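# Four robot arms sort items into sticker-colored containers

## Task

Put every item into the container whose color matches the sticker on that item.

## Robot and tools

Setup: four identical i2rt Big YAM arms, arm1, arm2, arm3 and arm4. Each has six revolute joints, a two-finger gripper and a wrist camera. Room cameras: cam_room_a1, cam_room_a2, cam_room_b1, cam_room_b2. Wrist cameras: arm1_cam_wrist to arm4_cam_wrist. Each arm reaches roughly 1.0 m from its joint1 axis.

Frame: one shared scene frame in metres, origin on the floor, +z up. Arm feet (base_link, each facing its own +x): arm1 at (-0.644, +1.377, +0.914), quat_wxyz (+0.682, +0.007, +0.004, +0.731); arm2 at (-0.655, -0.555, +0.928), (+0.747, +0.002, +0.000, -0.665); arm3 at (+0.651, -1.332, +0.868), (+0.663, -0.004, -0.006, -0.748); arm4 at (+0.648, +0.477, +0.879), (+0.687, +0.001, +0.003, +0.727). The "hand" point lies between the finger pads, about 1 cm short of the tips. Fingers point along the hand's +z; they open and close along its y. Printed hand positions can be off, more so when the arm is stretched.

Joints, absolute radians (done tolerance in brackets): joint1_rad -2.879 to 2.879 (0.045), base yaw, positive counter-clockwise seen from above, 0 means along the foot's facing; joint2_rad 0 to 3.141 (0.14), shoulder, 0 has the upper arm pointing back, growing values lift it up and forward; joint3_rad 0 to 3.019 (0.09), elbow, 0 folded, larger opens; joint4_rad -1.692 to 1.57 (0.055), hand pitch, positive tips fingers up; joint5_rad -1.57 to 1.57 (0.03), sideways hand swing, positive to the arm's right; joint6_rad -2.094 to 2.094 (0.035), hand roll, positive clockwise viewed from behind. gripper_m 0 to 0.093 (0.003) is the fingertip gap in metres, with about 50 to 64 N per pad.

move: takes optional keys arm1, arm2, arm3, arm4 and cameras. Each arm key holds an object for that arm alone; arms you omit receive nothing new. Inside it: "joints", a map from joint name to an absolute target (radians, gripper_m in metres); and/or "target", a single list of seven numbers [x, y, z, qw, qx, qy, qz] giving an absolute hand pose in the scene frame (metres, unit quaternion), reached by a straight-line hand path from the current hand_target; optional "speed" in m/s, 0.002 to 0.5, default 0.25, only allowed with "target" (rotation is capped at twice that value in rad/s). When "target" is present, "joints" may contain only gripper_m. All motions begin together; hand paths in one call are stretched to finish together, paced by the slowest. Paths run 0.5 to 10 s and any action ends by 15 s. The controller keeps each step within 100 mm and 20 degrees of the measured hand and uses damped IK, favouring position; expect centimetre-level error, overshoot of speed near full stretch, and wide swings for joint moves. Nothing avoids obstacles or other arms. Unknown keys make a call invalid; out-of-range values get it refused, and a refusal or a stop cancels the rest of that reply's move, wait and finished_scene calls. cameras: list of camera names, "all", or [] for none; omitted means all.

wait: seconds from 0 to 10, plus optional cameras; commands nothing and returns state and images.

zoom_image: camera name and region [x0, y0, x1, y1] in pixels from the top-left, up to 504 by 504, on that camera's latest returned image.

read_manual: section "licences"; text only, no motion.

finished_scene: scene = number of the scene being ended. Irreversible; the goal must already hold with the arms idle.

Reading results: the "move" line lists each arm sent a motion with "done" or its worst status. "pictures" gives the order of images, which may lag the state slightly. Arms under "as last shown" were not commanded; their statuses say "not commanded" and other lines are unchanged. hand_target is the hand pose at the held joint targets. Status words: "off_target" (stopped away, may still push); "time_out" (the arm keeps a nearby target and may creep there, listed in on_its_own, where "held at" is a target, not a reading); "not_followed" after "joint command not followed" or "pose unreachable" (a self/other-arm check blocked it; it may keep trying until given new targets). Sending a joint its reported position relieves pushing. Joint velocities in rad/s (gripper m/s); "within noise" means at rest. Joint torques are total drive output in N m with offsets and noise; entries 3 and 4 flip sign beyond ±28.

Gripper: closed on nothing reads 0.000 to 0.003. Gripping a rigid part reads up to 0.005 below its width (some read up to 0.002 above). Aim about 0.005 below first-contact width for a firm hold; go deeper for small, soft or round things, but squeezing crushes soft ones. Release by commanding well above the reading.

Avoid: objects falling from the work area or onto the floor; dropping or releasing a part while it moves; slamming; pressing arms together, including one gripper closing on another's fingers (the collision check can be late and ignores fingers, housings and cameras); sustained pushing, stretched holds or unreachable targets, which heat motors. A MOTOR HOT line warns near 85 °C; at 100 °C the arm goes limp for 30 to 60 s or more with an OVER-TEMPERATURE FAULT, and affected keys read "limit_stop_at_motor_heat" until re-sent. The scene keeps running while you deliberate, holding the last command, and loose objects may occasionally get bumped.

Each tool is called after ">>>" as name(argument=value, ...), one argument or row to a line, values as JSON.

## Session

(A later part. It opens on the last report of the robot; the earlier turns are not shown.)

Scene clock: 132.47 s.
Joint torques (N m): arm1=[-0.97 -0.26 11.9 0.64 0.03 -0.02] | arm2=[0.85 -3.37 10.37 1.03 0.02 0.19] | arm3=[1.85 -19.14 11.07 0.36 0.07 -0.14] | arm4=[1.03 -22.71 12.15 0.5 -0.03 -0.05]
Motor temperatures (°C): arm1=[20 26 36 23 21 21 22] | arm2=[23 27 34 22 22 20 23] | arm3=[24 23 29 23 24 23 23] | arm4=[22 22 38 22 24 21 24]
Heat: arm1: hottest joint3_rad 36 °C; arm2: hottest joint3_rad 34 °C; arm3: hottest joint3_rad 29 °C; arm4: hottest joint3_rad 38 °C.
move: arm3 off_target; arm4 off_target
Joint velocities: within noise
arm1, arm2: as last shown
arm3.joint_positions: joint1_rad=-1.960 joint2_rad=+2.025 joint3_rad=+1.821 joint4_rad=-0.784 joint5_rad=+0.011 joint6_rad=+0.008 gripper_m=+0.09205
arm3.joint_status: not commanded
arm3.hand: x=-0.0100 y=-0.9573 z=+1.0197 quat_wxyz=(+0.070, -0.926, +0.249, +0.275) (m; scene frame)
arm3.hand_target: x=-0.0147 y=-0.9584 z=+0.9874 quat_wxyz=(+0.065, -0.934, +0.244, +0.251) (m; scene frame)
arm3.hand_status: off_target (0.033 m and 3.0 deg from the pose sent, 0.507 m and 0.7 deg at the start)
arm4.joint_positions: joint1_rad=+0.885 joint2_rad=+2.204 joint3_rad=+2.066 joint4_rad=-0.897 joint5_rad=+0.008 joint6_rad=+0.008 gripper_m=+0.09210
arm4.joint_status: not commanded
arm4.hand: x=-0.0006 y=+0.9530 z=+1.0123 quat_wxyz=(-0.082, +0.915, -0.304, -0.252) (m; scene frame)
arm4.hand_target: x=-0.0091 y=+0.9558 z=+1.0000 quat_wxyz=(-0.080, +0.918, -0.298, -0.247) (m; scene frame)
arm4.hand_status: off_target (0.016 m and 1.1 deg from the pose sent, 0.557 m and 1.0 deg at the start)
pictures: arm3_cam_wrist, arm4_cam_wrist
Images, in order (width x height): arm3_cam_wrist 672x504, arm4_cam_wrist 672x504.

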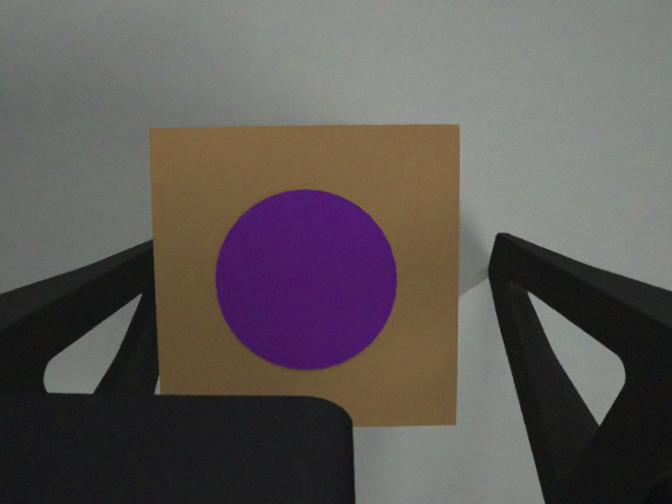

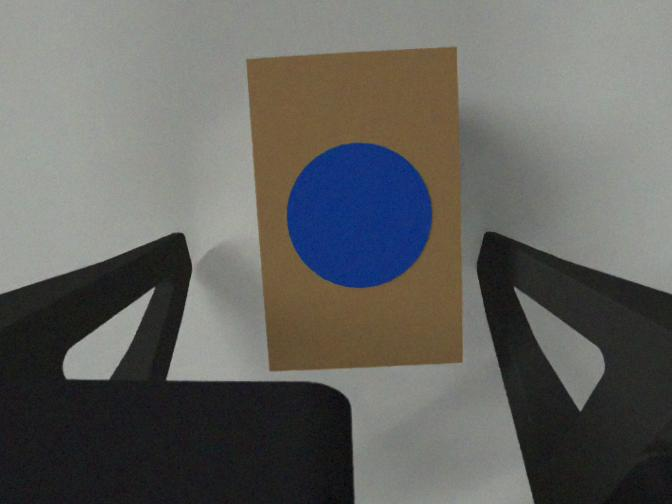

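>>> move(
  arm3={"joints":{"gripper_m":0.046}},
  arm4={"joints":{"gripper_m":0.040}},
  cameras=[],
)

>>> move(
  arm3={"joints":{"joint2_rad":0.668,"joint3_rad":0.761,"joint4_rad":-1.14}},
  arm4={"joints":{"joint2_rad":0.668,"joint3_rad":0.761,"joint4_rad":-1.14}},
  cameras=[],
)

>>> move(
  arm3={"joints":{"joint1_rad":1.760,"joint2_rad":1.115,"joint3_rad":1.19,"joint4_rad":-0.99,"joint5_rad":0,"joint6_rad":0}},
  arm4={"joints":{"joint1_rad":-1.915,"joint2_rad":1.115,"joint3_rad":1.19,"joint4_rad":-0.99,"joint5_rad":0,"joint6_rad":0}},
  cameras=["arm3_cam_wrist","arm4_cam_wrist"],
)

Scene clock: 146.17 s.
Joint torques (N m): arm1=[-1.49 -0.21 11.74 0.65 0.09 0] | arm2=[0.79 -3.49 10.37 1.01 0.03 0.19] | arm3=[1.9 -19.08 11.08 0.36 0.12 -0.13] | arm4=[1.38 -22.65 12.05 0.29 -0.01 -0.05]
Motor temperatures (°C): arm1=[20 26 37 23 21 21 21] | arm2=[23 27 33 22 22 20 23] | arm3=[24 23 30 23 24 23 23] | arm4=[22 22 40 22 24 21 24]
Heat: arm1: hottest joint3_rad 37 °C; arm2: hottest joint3_rad 33 °C; arm3: hottest joint3_rad 30 °C; arm4: hottest joint3_rad 40 °C.
move: arm3 off_target; arm4 off_target
Joint velocities: within noise
arm1, arm2: as last shown
arm3.joint_positions: joint1_rad=-1.959 joint2_rad=+2.025 joint3_rad=+1.821 joint4_rad=-0.784 joint5_rad=+0.010 joint6_rad=+0.007 gripper_m=+0.05291
arm3.joint_status: gripper_m off_target (ended at +0.05295, target +0.04600)
arm3.hand: x=-0.0104 y=-0.9580 z=+1.0197 quat_wxyz=(+0.070, -0.926, +0.248, +0.275) (m; scene frame)
arm3.hand_target: x=-0.0147 y=-0.9584 z=+0.9874 quat_wxyz=(+0.065, -0.934, +0.244, +0.251) (m; scene frame)
arm3.hand_status: not commanded
arm4.joint_positions: joint1_rad=+0.884 joint2_rad=+2.204 joint3_rad=+2.066 joint4_rad=-0.900 joint5_rad=+0.008 joint6_rad=+0.007 gripper_m=+0.04431
arm4.joint_status: gripper_m off_target (ended at +0.04434, target +0.04000)
arm4.hand: x=+0.0001 y=+0.9530 z=+1.0117 quat_wxyz=(-0.082, +0.915, -0.304, -0.251) (m; scene frame)
arm4.hand_target: x=-0.0089 y=+0.9560 z=+0.9998 quat_wxyz=(-0.080, +0.918, -0.298, -0.247) (m; scene frame)
arm4.hand_status: not commanded
pictures: none
No camera images: "cameras" was empty.

Scene clock: 148.03 s.
Joint torques (N m): arm1=[-0.97 -0.09 11.96 0.66 0.08 0.01] | arm2=[0.79 -3.37 10.37 1.02 0.02 0.19] | arm3=[1.49 -1.73 9.48 0.98 0.11 -0.12] | arm4=[1.44 -1.67 9.89 0.79 -0.03 -0.03]
Motor temperatures (°C): arm1=[20 26 37 23 21 21 21] | arm2=[23 27 33 22 22 20 23] | arm3=[24 23 30 23 24 23 23] | arm4=[22 23 40 22 24 21 25]
Heat: arm1: hottest joint3_rad 37 °C; arm2: hottest joint3_rad 33 °C; arm3: hottest joint3_rad 30 °C; arm4: hottest joint3_rad 40 °C.
move: arm3 done; arm4 done
Joint velocities: within noise
arm1, arm2: as last shown
arm3.joint_positions: joint1_rad=-1.959 joint2_rad=+0.668 joint3_rad=+0.760 joint4_rad=-1.141 joint5_rad=+0.010 joint6_rad=+0.007 gripper_m=+0.05291
arm3.joint_status: all done
arm3.hand: x=+0.4164 y=-1.1951 z=+1.1056 quat_wxyz=(+0.062, -0.934, +0.249, +0.246) (m; scene frame)
arm3.hand_target: x=+0.4158 y=-1.1953 z=+1.1063 quat_wxyz=(+0.064, -0.936, +0.244, +0.247) (m; scene frame)
arm3.hand_status: not commanded
arm4.joint_positions: joint1_rad=+0.884 joint2_rad=+0.669 joint3_rad=+0.747 joint4_rad=-1.137 joint5_rad=+0.008 joint6_rad=+0.007 gripper_m=+0.04431
arm4.joint_status: all done
arm4.hand: x=+0.4335 y=+0.6376 z=+1.1137 quat_wxyz=(-0.079, +0.918, -0.305, -0.241) (m; scene frame)
arm4.hand_target: x=+0.4313 y=+0.6377 z=+1.1207 quat_wxyz=(-0.080, +0.918, -0.298, -0.247) (m; scene frame)
arm4.hand_status: not commanded
pictures: none
No camera images: "cameras" was empty.

Scene clock: 150.60 s.
Joint torques (N m): arm1=[-0.73 -0.15 11.81 0.5 0.1 -0.01] | arm2=[0.73 -3.49 10.39 1.05 0.02 0.18] | arm3=[1.38 -9.58 10.36 1.03 0.12 -0.11] | arm4=[1.2 -9.88 12.57 1.25 0.03 -0.03]
Motor temperatures (°C): arm1=[20 26 37 23 21 21 21] | arm2=[23 26 33 22 22 20 23] | arm3=[24 23 30 23 25 23 23] | arm4=[22 23 40 22 24 21 25]
Heat: arm1: hottest joint3_rad 37 °C; arm2: hottest joint3_rad 33 °C; arm3: hottest joint3_rad 30 °C; arm4: hottest joint3_rad 40 °C.
move: arm3 done; arm4 done
Joint velocities: within noise
arm1, arm2: as last shown
arm3.joint_positions: joint1_rad=+1.755 joint2_rad=+1.121 joint3_rad=+1.181 joint4_rad=-0.985 joint5_rad=-0.002 joint6_rad=+0.007 gripper_m=+0.05481
arm3.joint_status: all done
arm3.hand: x=+1.0972 y=-1.2988 z=+1.1949 quat_wxyz=(-0.317, +0.029, -0.948, -0.006) (m; scene frame)
arm3.hand_target: x=+1.0965 y=-1.2969 z=+1.2018 quat_wxyz=(-0.322, +0.035, -0.946, -0.004) (m; scene frame)
arm3.hand_status: not commanded
arm4.joint_positions: joint1_rad=-1.918 joint2_rad=+1.126 joint3_rad=+1.141 joint4_rad=-0.995 joint5_rad=+0.002 joint6_rad=+0.007 gripper_m=+0.04420
arm4.joint_status: all done
arm4.hand: x=+1.0698 y=+0.3517 z=+1.1806 quat_wxyz=(-0.286, -0.142, -0.947, +0.044) (m; scene frame)
arm4.hand_target: x=+1.0779 y=+0.3512 z=+1.2116 quat_wxyz=(-0.317, -0.135, -0.938, +0.048) (m; scene frame)
arm4.hand_status: not commanded
pictures: arm3_cam_wrist, arm4_cam_wrist
Images, in order (width x height): arm3_cam_wrist 672x504, arm4_cam_wrist 672x504.

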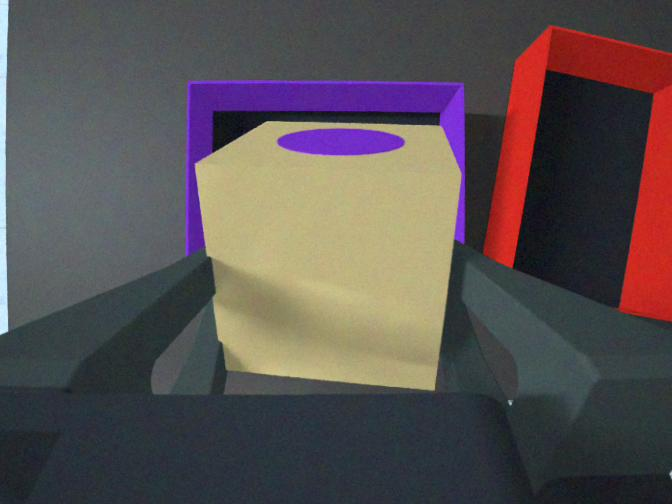

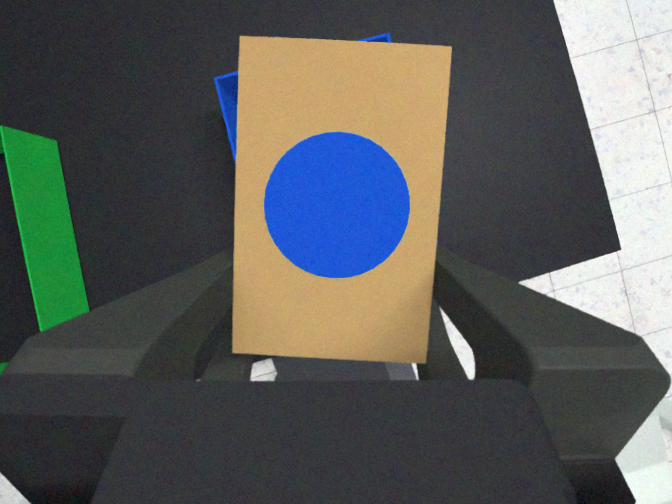

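>>> move(
  arm3={"target":[1.200,-1.296,0.915,0.2587,-0.0312,0.9654,0.0084],"speed":0.2},
  arm4={"target":[1.132,0.335,0.925,0.2561,0.1395,0.9558,-0.0374],"speed":0.2},
  cameras=["arm3_cam_wrist","arm4_cam_wrist"],
)

Scene clock: 165.50 s.
Joint torques (N m): arm1=[-0.85 -0.21 11.93 0.62 0.07 -0.05] | arm2=[0.73 -3.37 10.36 1.02 0.02 0.19] | arm3=[0.79 -16.67 8.27 1.63 -0.06 -0.08] | arm4=[1.08 -13.51 7.41 1.55 -0.05 0.02]
Motor temperatures (°C): arm1=[20 25 38 23 21 21 21] | arm2=[23 26 33 22 22 20 23] | arm3=[24 24 30 23 24 23 24] | arm4=[22 23 40 22 24 21 25]
Heat: arm1: hottest joint3_rad 38 °C; arm2: hottest joint3_rad 33 °C; arm3: hottest joint3_rad 30 °C; arm4: hottest joint3_rad 40 °C.
move: arm3 off_target; arm4 done
Joint velocities: within noise
arm1, arm2: as last shown
arm3.joint_positions: joint1_rad=+1.755 joint2_rad=+1.686 joint3_rad=+0.988 joint4_rad=-0.386 joint5_rad=-0.012 joint6_rad=+0.007 gripper_m=+0.05481
arm3.joint_status: not commanded
arm3.hand: x=+1.1901 y=-1.2953 z=+0.9036 quat_wxyz=(-0.241, +0.031, -0.970, -0.008) (m; scene frame)
arm3.hand_target: x=+1.1998 y=-1.2960 z=+0.9153 quat_wxyz=(-0.259, +0.031, -0.965, -0.008) (m; scene frame)
arm3.hand_status: off_target (0.015 m and 2.1 deg from the pose sent, 0.298 m and 7.0 deg at the start)
arm4.joint_positions: joint1_rad=-1.918 joint2_rad=+1.570 joint3_rad=+0.857 joint4_rad=-0.353 joint5_rad=+0.001 joint6_rad=+0.007 gripper_m=+0.04420
arm4.joint_status: not commanded
arm4.hand: x=+1.1244 y=+0.3341 z=+0.9215 quat_wxyz=(-0.245, -0.144, -0.958, +0.038) (m; scene frame)
arm4.hand_target: x=+1.1318 y=+0.3350 z=+0.9251 quat_wxyz=(-0.256, -0.139, -0.956, +0.037) (m; scene frame)
arm4.hand_status: done (0.008 m and 1.4 deg from the pose sent, 0.264 m and 3.7 deg at the start)
pictures: arm3_cam_wrist, arm4_cam_wrist
Images, in order (width x height): arm3_cam_wrist 672x504, arm4_cam_wrist 672x504.

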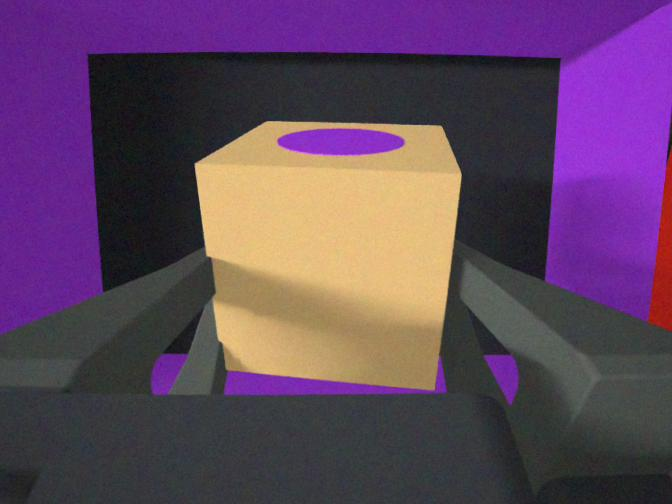

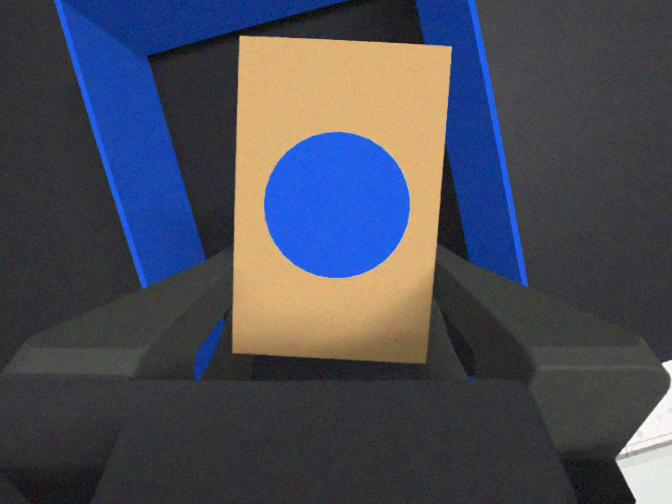

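>>> move(
  arm3={"target":[1.222,-1.295,0.712,0.1736,-0.0314,0.9843,0.0055],"speed":0.12},
  arm4={"target":[1.130,0.335,0.708,0.2561,0.1395,0.9558,-0.0374],"speed":0.12},
  cameras=["arm3_cam_wrist","arm4_cam_wrist"],
)

Scene clock: 177.93 s.
Joint torques (N m): arm1=[-1.55 0.03 11.7 0.8 0.05 0.01] | arm2=[0.85 -3.49 10.35 1.03 0.03 0.19] | arm3=[1.14 -11.05 5.56 0.69 0.2 -0.07] | arm4=[1.08 -11.28 3.89 1.01 -0.01 0]
Motor temperatures (°C): arm1=[20 25 38 23 21 21 21] | arm2=[23 26 33 22 22 20 23] | arm3=[24 24 31 23 24 23 24] | arm4=[22 23 38 22 24 21 26]
Heat: arm1: hottest joint3_rad 38 °C; arm2: hottest joint3_rad 33 °C; arm3: hottest joint3_rad 31 °C; arm4: hottest joint3_rad 38 °C.
move: arm3 off_target; arm4 off_target
Joint velocities: within noise
arm1, arm2: as last shown
arm3.joint_positions: joint1_rad=+1.755 joint2_rad=+2.064 joint3_rad=+1.127 joint4_rad=-0.184 joint5_rad=-0.017 joint6_rad=+0.007 gripper_m=+0.05481
arm3.joint_status: not commanded
arm3.hand: x=+1.2439 y=-1.2928 z=+0.7703 quat_wxyz=(-0.223, +0.031, -0.974, -0.009) (m; scene frame)
arm3.hand_target: x=+1.2175 y=-1.2952 z=+0.7167 quat_wxyz=(-0.174, +0.032, -0.984, -0.006) (m; scene frame)
arm3.hand_status: off_target (0.062 m and 5.8 deg from the pose sent, 0.194 m and 7.9 deg at the start)
arm4.joint_positions: joint1_rad=-1.918 joint2_rad=+2.073 joint3_rad=+0.810 joint4_rad=+0.269 joint5_rad=+0.001 joint6_rad=+0.007 gripper_m=+0.04420
arm4.joint_status: not commanded
arm4.hand: x=+1.1390 y=+0.3289 z=+0.7369 quat_wxyz=(-0.280, -0.142, -0.949, +0.043) (m; scene frame)
arm4.hand_target: x=+1.1284 y=+0.3353 z=+0.7097 quat_wxyz=(-0.256, -0.139, -0.956, +0.038) (m; scene frame)
arm4.hand_status: off_target (0.031 m and 2.9 deg from the pose sent, 0.214 m and 1.4 deg at the start)
pictures: arm3_cam_wrist, arm4_cam_wrist
Images, in order (width x height): arm3_cam_wrist 672x504, arm4_cam_wrist 672x504.

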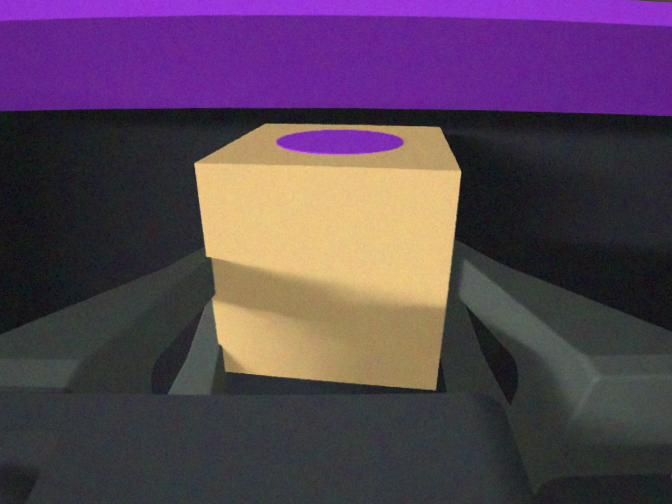

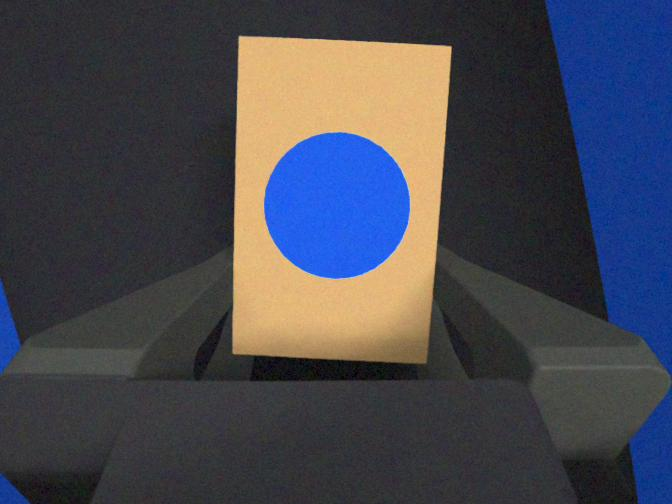

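>>> move(
  arm3={"target":[1.197,-1.296,0.800,0.1736,-0.0314,0.9843,0.0055],"speed":0.12},
  arm4={"joints":{"gripper_m":0.09}},
  cameras=["arm3_cam_wrist"],
)

>>> move(
  arm3={"target":[1.197,-1.296,0.725,0.1736,-0.0314,0.9843,0.0055],"speed":0.1},
  arm4={"target":[1.120,0.337,0.930,0.2561,0.1395,0.9558,-0.0374],"speed":0.2},
  cameras=["arm3_cam_wrist","arm4_cam_wrist","cam_room_a1"],
)

Scene clock: 187.03 s.
Joint torques (N m): arm1=[-1.26 0.09 11.82 0.5 0.05 -0.03] | arm2=[0.73 -3.49 10.37 1.03 0.02 0.19] | arm3=[1.14 -19.37 5.83 0.43 0.13 -0.08] | arm4=[-0.09 -11.63 3.59 0.83 0.16 0.02]
Motor temperatures (°C): arm1=[20 25 38 23 21 21 21] | arm2=[23 25 33 22 22 20 23] | arm3=[24 24 30 23 24 23 24] | arm4=[22 23 37 22 24 21 26]
Heat: arm1: hottest joint3_rad 38 °C; arm2: hottest joint3_rad 33 °C; arm3: hottest joint3_rad 30 °C; arm4: hottest joint3_rad 37 °C.
move: arm3 done; arm4 done
Joint velocities: within noise
arm1, arm2: as last shown
arm3.joint_positions: joint1_rad=+1.755 joint2_rad=+1.951 joint3_rad=+1.054 joint4_rad=-0.330 joint5_rad=-0.016 joint6_rad=+0.007 gripper_m=+0.05481
arm3.joint_status: not commanded
arm3.hand: x=+1.1961 y=-1.2957 z=+0.7943 quat_wxyz=(-0.171, +0.030, -0.985, -0.007) (m; scene frame)
arm3.hand_target: x=+1.1969 y=-1.2960 z=+0.7999 quat_wxyz=(-0.173, +0.031, -0.984, -0.006) (m; scene frame)
arm3.hand_status: done (0.006 m and 0.4 deg from the pose sent, 0.056 m and 5.8 deg at the start)
arm4.joint_positions: joint1_rad=-1.907 joint2_rad=+2.077 joint3_rad=+0.814 joint4_rad=+0.275 joint5_rad=-0.003 joint6_rad=+0.007 gripper_m=+0.08991
arm4.joint_status: all done
arm4.hand: x=+1.1431 y=+0.3346 z=+0.7364 quat_wxyz=(-0.283, -0.136, -0.949, +0.040) (m; scene frame)
arm4.hand_target: x=+1.1284 y=+0.3353 z=+0.7096 quat_wxyz=(-0.256, -0.140, -0.956, +0.037) (m; scene frame)
arm4.hand_status: not commanded
pictures: arm3_cam_wrist
Images, in order (width x height): arm3_cam_wrist 672x504.

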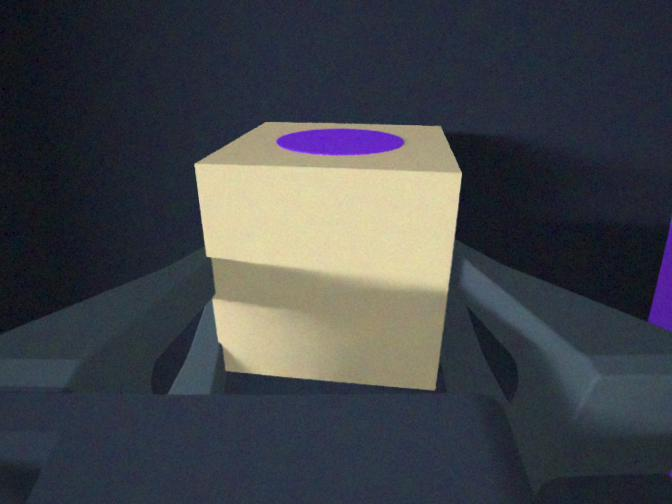

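Scene clock: 188.83 s.
Joint torques (N m): arm1=[-1.2 -0.26 11.84 0.49 0.09 -0.03] | arm2=[0.79 -3.43 10.36 1.01 0.02 0.19] | arm3=[1.14 -11.99 4.89 0.99 0.17 -0.06] | arm4=[0.32 -12.57 9.35 0.39 0.04 0.04]
Motor temperatures (°C): arm1=[20 25 38 23 21 21 21] | arm2=[23 25 33 22 22 20 23] | arm3=[24 24 30 23 24 23 24] | arm4=[22 23 36 22 24 21 26]
Heat: arm1: hottest joint3_rad 38 °C; arm2: hottest joint3_rad 33 °C; arm3: hottest joint3_rad 30 °C; arm4: hottest joint3_rad 36 °C.
move: arm3 off_target; arm4 off_target
Joint velocities: within noise
arm1.joint_positions: joint1_rad=-2.245 joint2_rad=+0.794 joint3_rad=+0.850 joint4_rad=-1.369 joint5_rad=-0.008 joint6_rad=+0.004 gripper_m=+0.08996
arm1.joint_status: not commanded
arm1.hand: x=-0.4349 y=+1.2358 z=+1.1424 quat_wxyz=(-0.116, -0.297, -0.947, +0.035) (m; scene frame)
arm1.hand_target: x=-0.4332 y=+1.2365 z=+1.1462 quat_wxyz=(-0.118, -0.292, -0.949, +0.036) (m; scene frame)
arm1.hand_status: not commanded
arm2.joint_positions: joint1_rad=+0.917 joint2_rad=+0.792 joint3_rad=+0.868 joint4_rad=-1.367 joint5_rad=+0.004 joint6_rad=-0.010 gripper_m=+0.08994
arm2.joint_status: not commanded
arm2.hand: x=-0.4387 y=-0.6862 z=+1.1686 quat_wxyz=(-0.134, -0.258, -0.956, +0.038) (m; scene frame)
arm2.hand_target: x=-0.4413 y=-0.6847 z=+1.1640 quat_wxyz=(-0.126, -0.264, -0.956, +0.035) (m; scene frame)
arm2.hand_status: not commanded
arm3.joint_positions: joint1_rad=+1.755 joint2_rad=+2.023 joint3_rad=+1.054 joint4_rad=-0.172 joint5_rad=-0.015 joint6_rad=+0.007 gripper_m=+0.05481
arm3.joint_status: not commanded
arm3.hand: x=+1.2167 y=-1.2948 z=+0.7704 quat_wxyz=(-0.213, +0.031, -0.977, -0.008) (m; scene frame)
arm3.hand_target: x=+1.1942 y=-1.2962 z=+0.7283 quat_wxyz=(-0.174, +0.032, -0.984, -0.005) (m; scene frame)
arm3.hand_status: off_target (0.049 m and 4.6 deg from the pose sent, 0.069 m and 0.4 deg at the start)
arm4.joint_positions: joint1_rad=-1.909 joint2_rad=+1.535 joint3_rad=+0.800 joint4_rad=-0.333 joint5_rad=-0.002 joint6_rad=+0.006 gripper_m=+0.08992
arm4.joint_status: not commanded
arm4.hand: x=+1.1071 y=+0.3444 z=+0.9170 quat_wxyz=(-0.244, -0.138, -0.959, +0.035) (m; scene frame)
arm4.hand_target: x=+1.1195 y=+0.3370 z=+0.9302 quat_wxyz=(-0.256, -0.140, -0.956, +0.038) (m; scene frame)
arm4.hand_status: off_target (0.020 m and 1.4 deg from the pose sent, 0.195 m and 3.2 deg at the start)
pictures: arm3_cam_wrist, arm4_cam_wrist, cam_room_a1
Images, in order (width x height): arm3_cam_wrist 672x504, arm4_cam_wrist 672x504, cam_room_a1 672x504.

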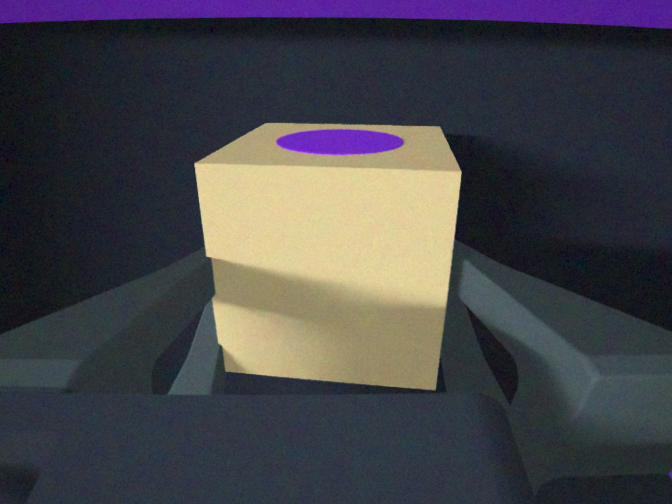

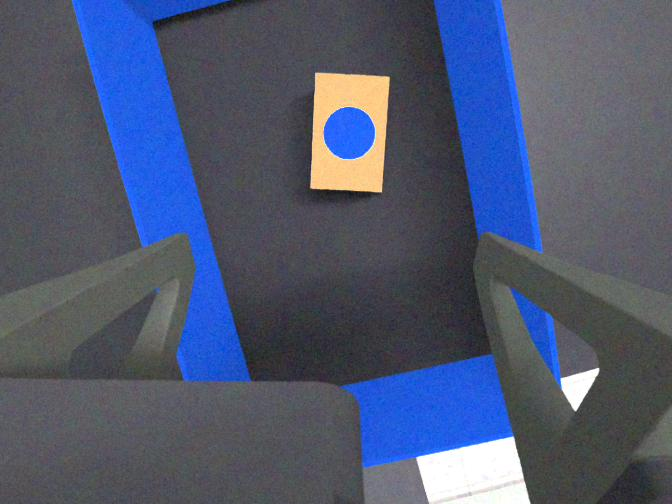

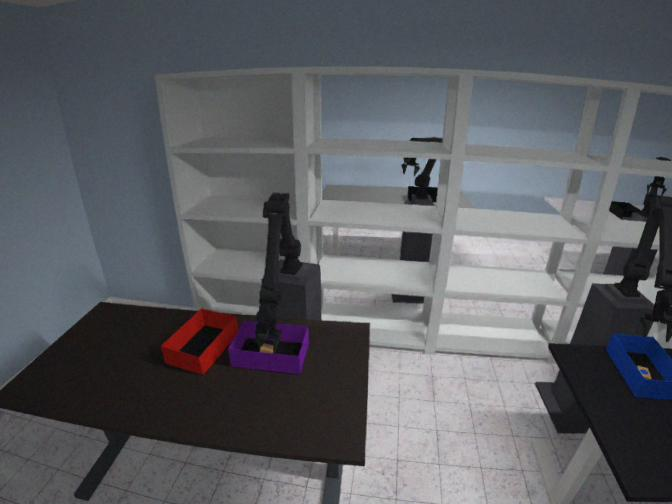

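>>> zoom_image(
  camera="cam_room_a1",
  region=[215, 300, 325, 382],
)

Scaled by 4.582.

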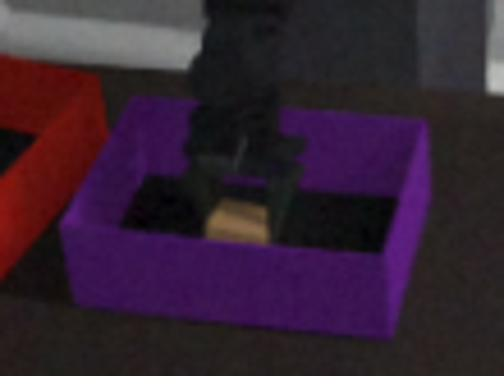

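>>> move(
  arm3={"joints":{"gripper_m":0.0575}},
  cameras=["arm3_cam_wrist"],
)

>>> move(
  arm3={"joints":{"gripper_m":0.085}},
  cameras=["arm3_cam_wrist"],
)

>>> move(
  arm3={"target":[1.190,-1.296,0.930,0.1736,-0.0314,0.9843,0.0055],"speed":0.2},
  cameras=["arm3_cam_wrist"],
)

Scene clock: 205.57 s.
Joint torques (N m): arm1=[-1.26 0.44 12.05 0.7 0.04 0] | arm2=[0.73 -3.43 10.36 1.05 0.02 0.19] | arm3=[1.26 -16.67 4.63 0.65 0.11 -0.08] | arm4=[0.38 -13.04 9.18 0.5 0.07 -0.01]
Motor temperatures (°C): arm1=[20 24 39 23 21 21 21] | arm2=[23 25 33 22 22 20 23] | arm3=[24 24 29 23 24 23 24] | arm4=[22 23 36 22 24 21 25]
Heat: arm1: hottest joint3_rad 39 °C; arm2: hottest joint3_rad 33 °C; arm3: hottest joint3_rad 29 °C; arm4: hottest joint3_rad 36 °C.
move: arm3 done
Joint velocities: within noise
arm1, arm2, arm4: as last shown
arm3.joint_positions: joint1_rad=+1.755 joint2_rad=+2.074 joint3_rad=+1.051 joint4_rad=-0.167 joint5_rad=-0.014 joint6_rad=+0.009 gripper_m=+0.05746
arm3.joint_status: all done
arm3.hand: x=+1.2043 y=-1.2962 z=+0.7429 quat_wxyz=(-0.189, +0.029, -0.981, -0.007) (m; scene frame)
arm3.hand_target: x=+1.1941 y=-1.2962 z=+0.7282 quat_wxyz=(-0.173, +0.032, -0.984, -0.005) (m; scene frame)
arm3.hand_status: not commanded
arm4.hand_target: x=+1.1195 y=+0.3370 z=+0.9303 quat_wxyz=(-0.256, -0.140, -0.956, +0.038) (m; scene frame)
pictures: arm3_cam_wrist
Images, in order (width x height): arm3_cam_wrist 672x504.

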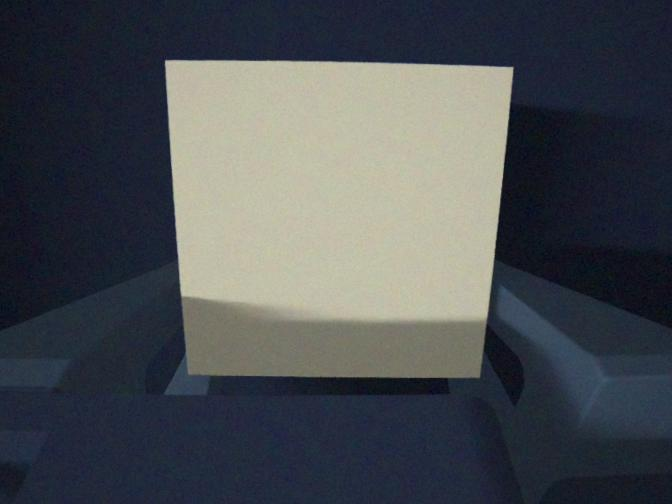

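Scene clock: 206.10 s.
Joint torques (N m): arm1=[-1.38 -0.15 11.92 0.59 0.05 -0.03] | arm2=[0.79 -3.55 10.37 1.05 0.02 0.2] | arm3=[1.2 -16.44 4.59 0.66 0.04 -0.09] | arm4=[0.21 -12.92 9.28 0.53 0.05 0.03]
Motor temperatures (°C): arm1=[20 24 39 23 21 21 21] | arm2=[23 25 33 22 22 20 23] | arm3=[24 24 29 23 24 23 24] | arm4=[22 23 36 22 24 21 25]
Heat: arm1: hottest joint3_rad 39 °C; arm2: hottest joint3_rad 33 °C; arm3: hottest joint3_rad 29 °C; arm4: hottest joint3_rad 36 °C.
move: arm3 done
Joint velocities: within noise
arm1, arm2, arm4: as last shown
arm3.joint_positions: joint1_rad=+1.755 joint2_rad=+2.074 joint3_rad=+1.051 joint4_rad=-0.167 joint5_rad=-0.012 joint6_rad=+0.009 gripper_m=+0.08492
arm3.joint_status: all done
arm3.hand: x=+1.2043 y=-1.2965 z=+0.7429 quat_wxyz=(-0.189, +0.029, -0.981, -0.006) (m; scene frame)
arm3.hand_target: x=+1.1941 y=-1.2962 z=+0.7282 quat_wxyz=(-0.173, +0.032, -0.984, -0.006) (m; scene frame)
arm3.hand_status: not commanded
pictures: arm3_cam_wrist
Images, in order (width x height): arm3_cam_wrist 672x504.

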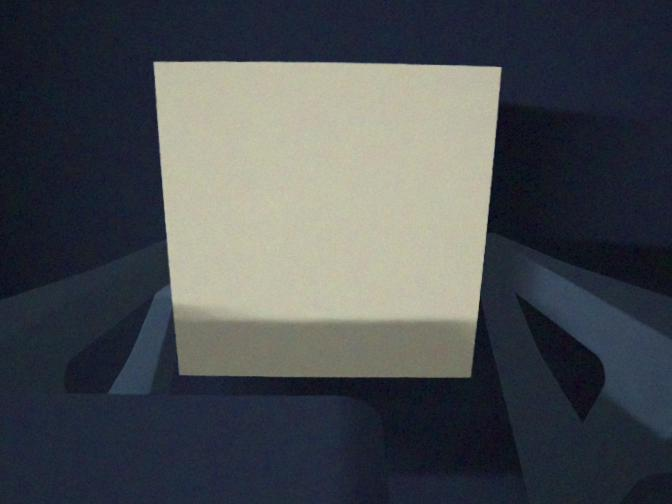

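Scene clock: 207.83 s.
Joint torques (N m): arm1=[-1.14 -0.26 11.82 0.62 0.09 0.03] | arm2=[0.85 -3.43 10.36 0.99 0.03 0.19] | arm3=[0.97 -16.09 10.66 0.32 -0.03 -0.12] | arm4=[0.15 -13.1 9.33 0.42 0.05 0.02]
Motor temperatures (°C): arm1=[20 24 39 23 21 21 21] | arm2=[23 25 33 22 22 20 23] | arm3=[24 24 29 23 24 23 24] | arm4=[22 23 36 22 24 21 25]
Heat: arm1: hottest joint3_rad 39 °C; arm2: hottest joint3_rad 33 °C; arm3: hottest joint3_rad 29 °C; arm4: hottest joint3_rad 36 °C.
move: arm3 off_target
Joint velocities: within noise
arm1, arm2, arm4: as last shown
arm3.joint_positions: joint1_rad=+1.755 joint2_rad=+1.687 joint3_rad=+1.083 joint4_rad=-0.647 joint5_rad=-0.012 joint6_rad=+0.009 gripper_m=+0.08493
arm3.joint_status: not commanded
arm3.hand: x=+1.1748 y=-1.2960 z=+0.9164 quat_wxyz=(-0.160, +0.029, -0.987, -0.005) (m; scene frame)
arm3.hand_target: x=+1.1893 y=-1.2960 z=+0.9301 quat_wxyz=(-0.174, +0.031, -0.984, -0.005) (m; scene frame)
arm3.hand_status: off_target (0.020 m and 1.7 deg from the pose sent, 0.188 m and 1.9 deg at the start)
pictures: arm3_cam_wrist
Images, in order (width x height): arm3_cam_wrist 672x504.

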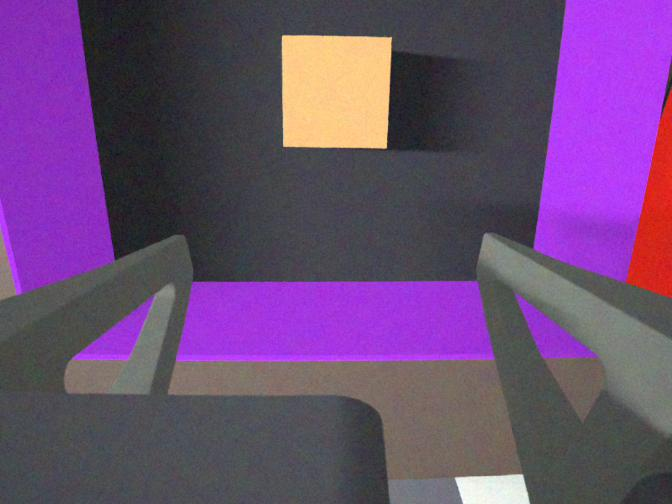

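>>> finished_scene(
  scene=2,
)

The scene is finished: the task was done.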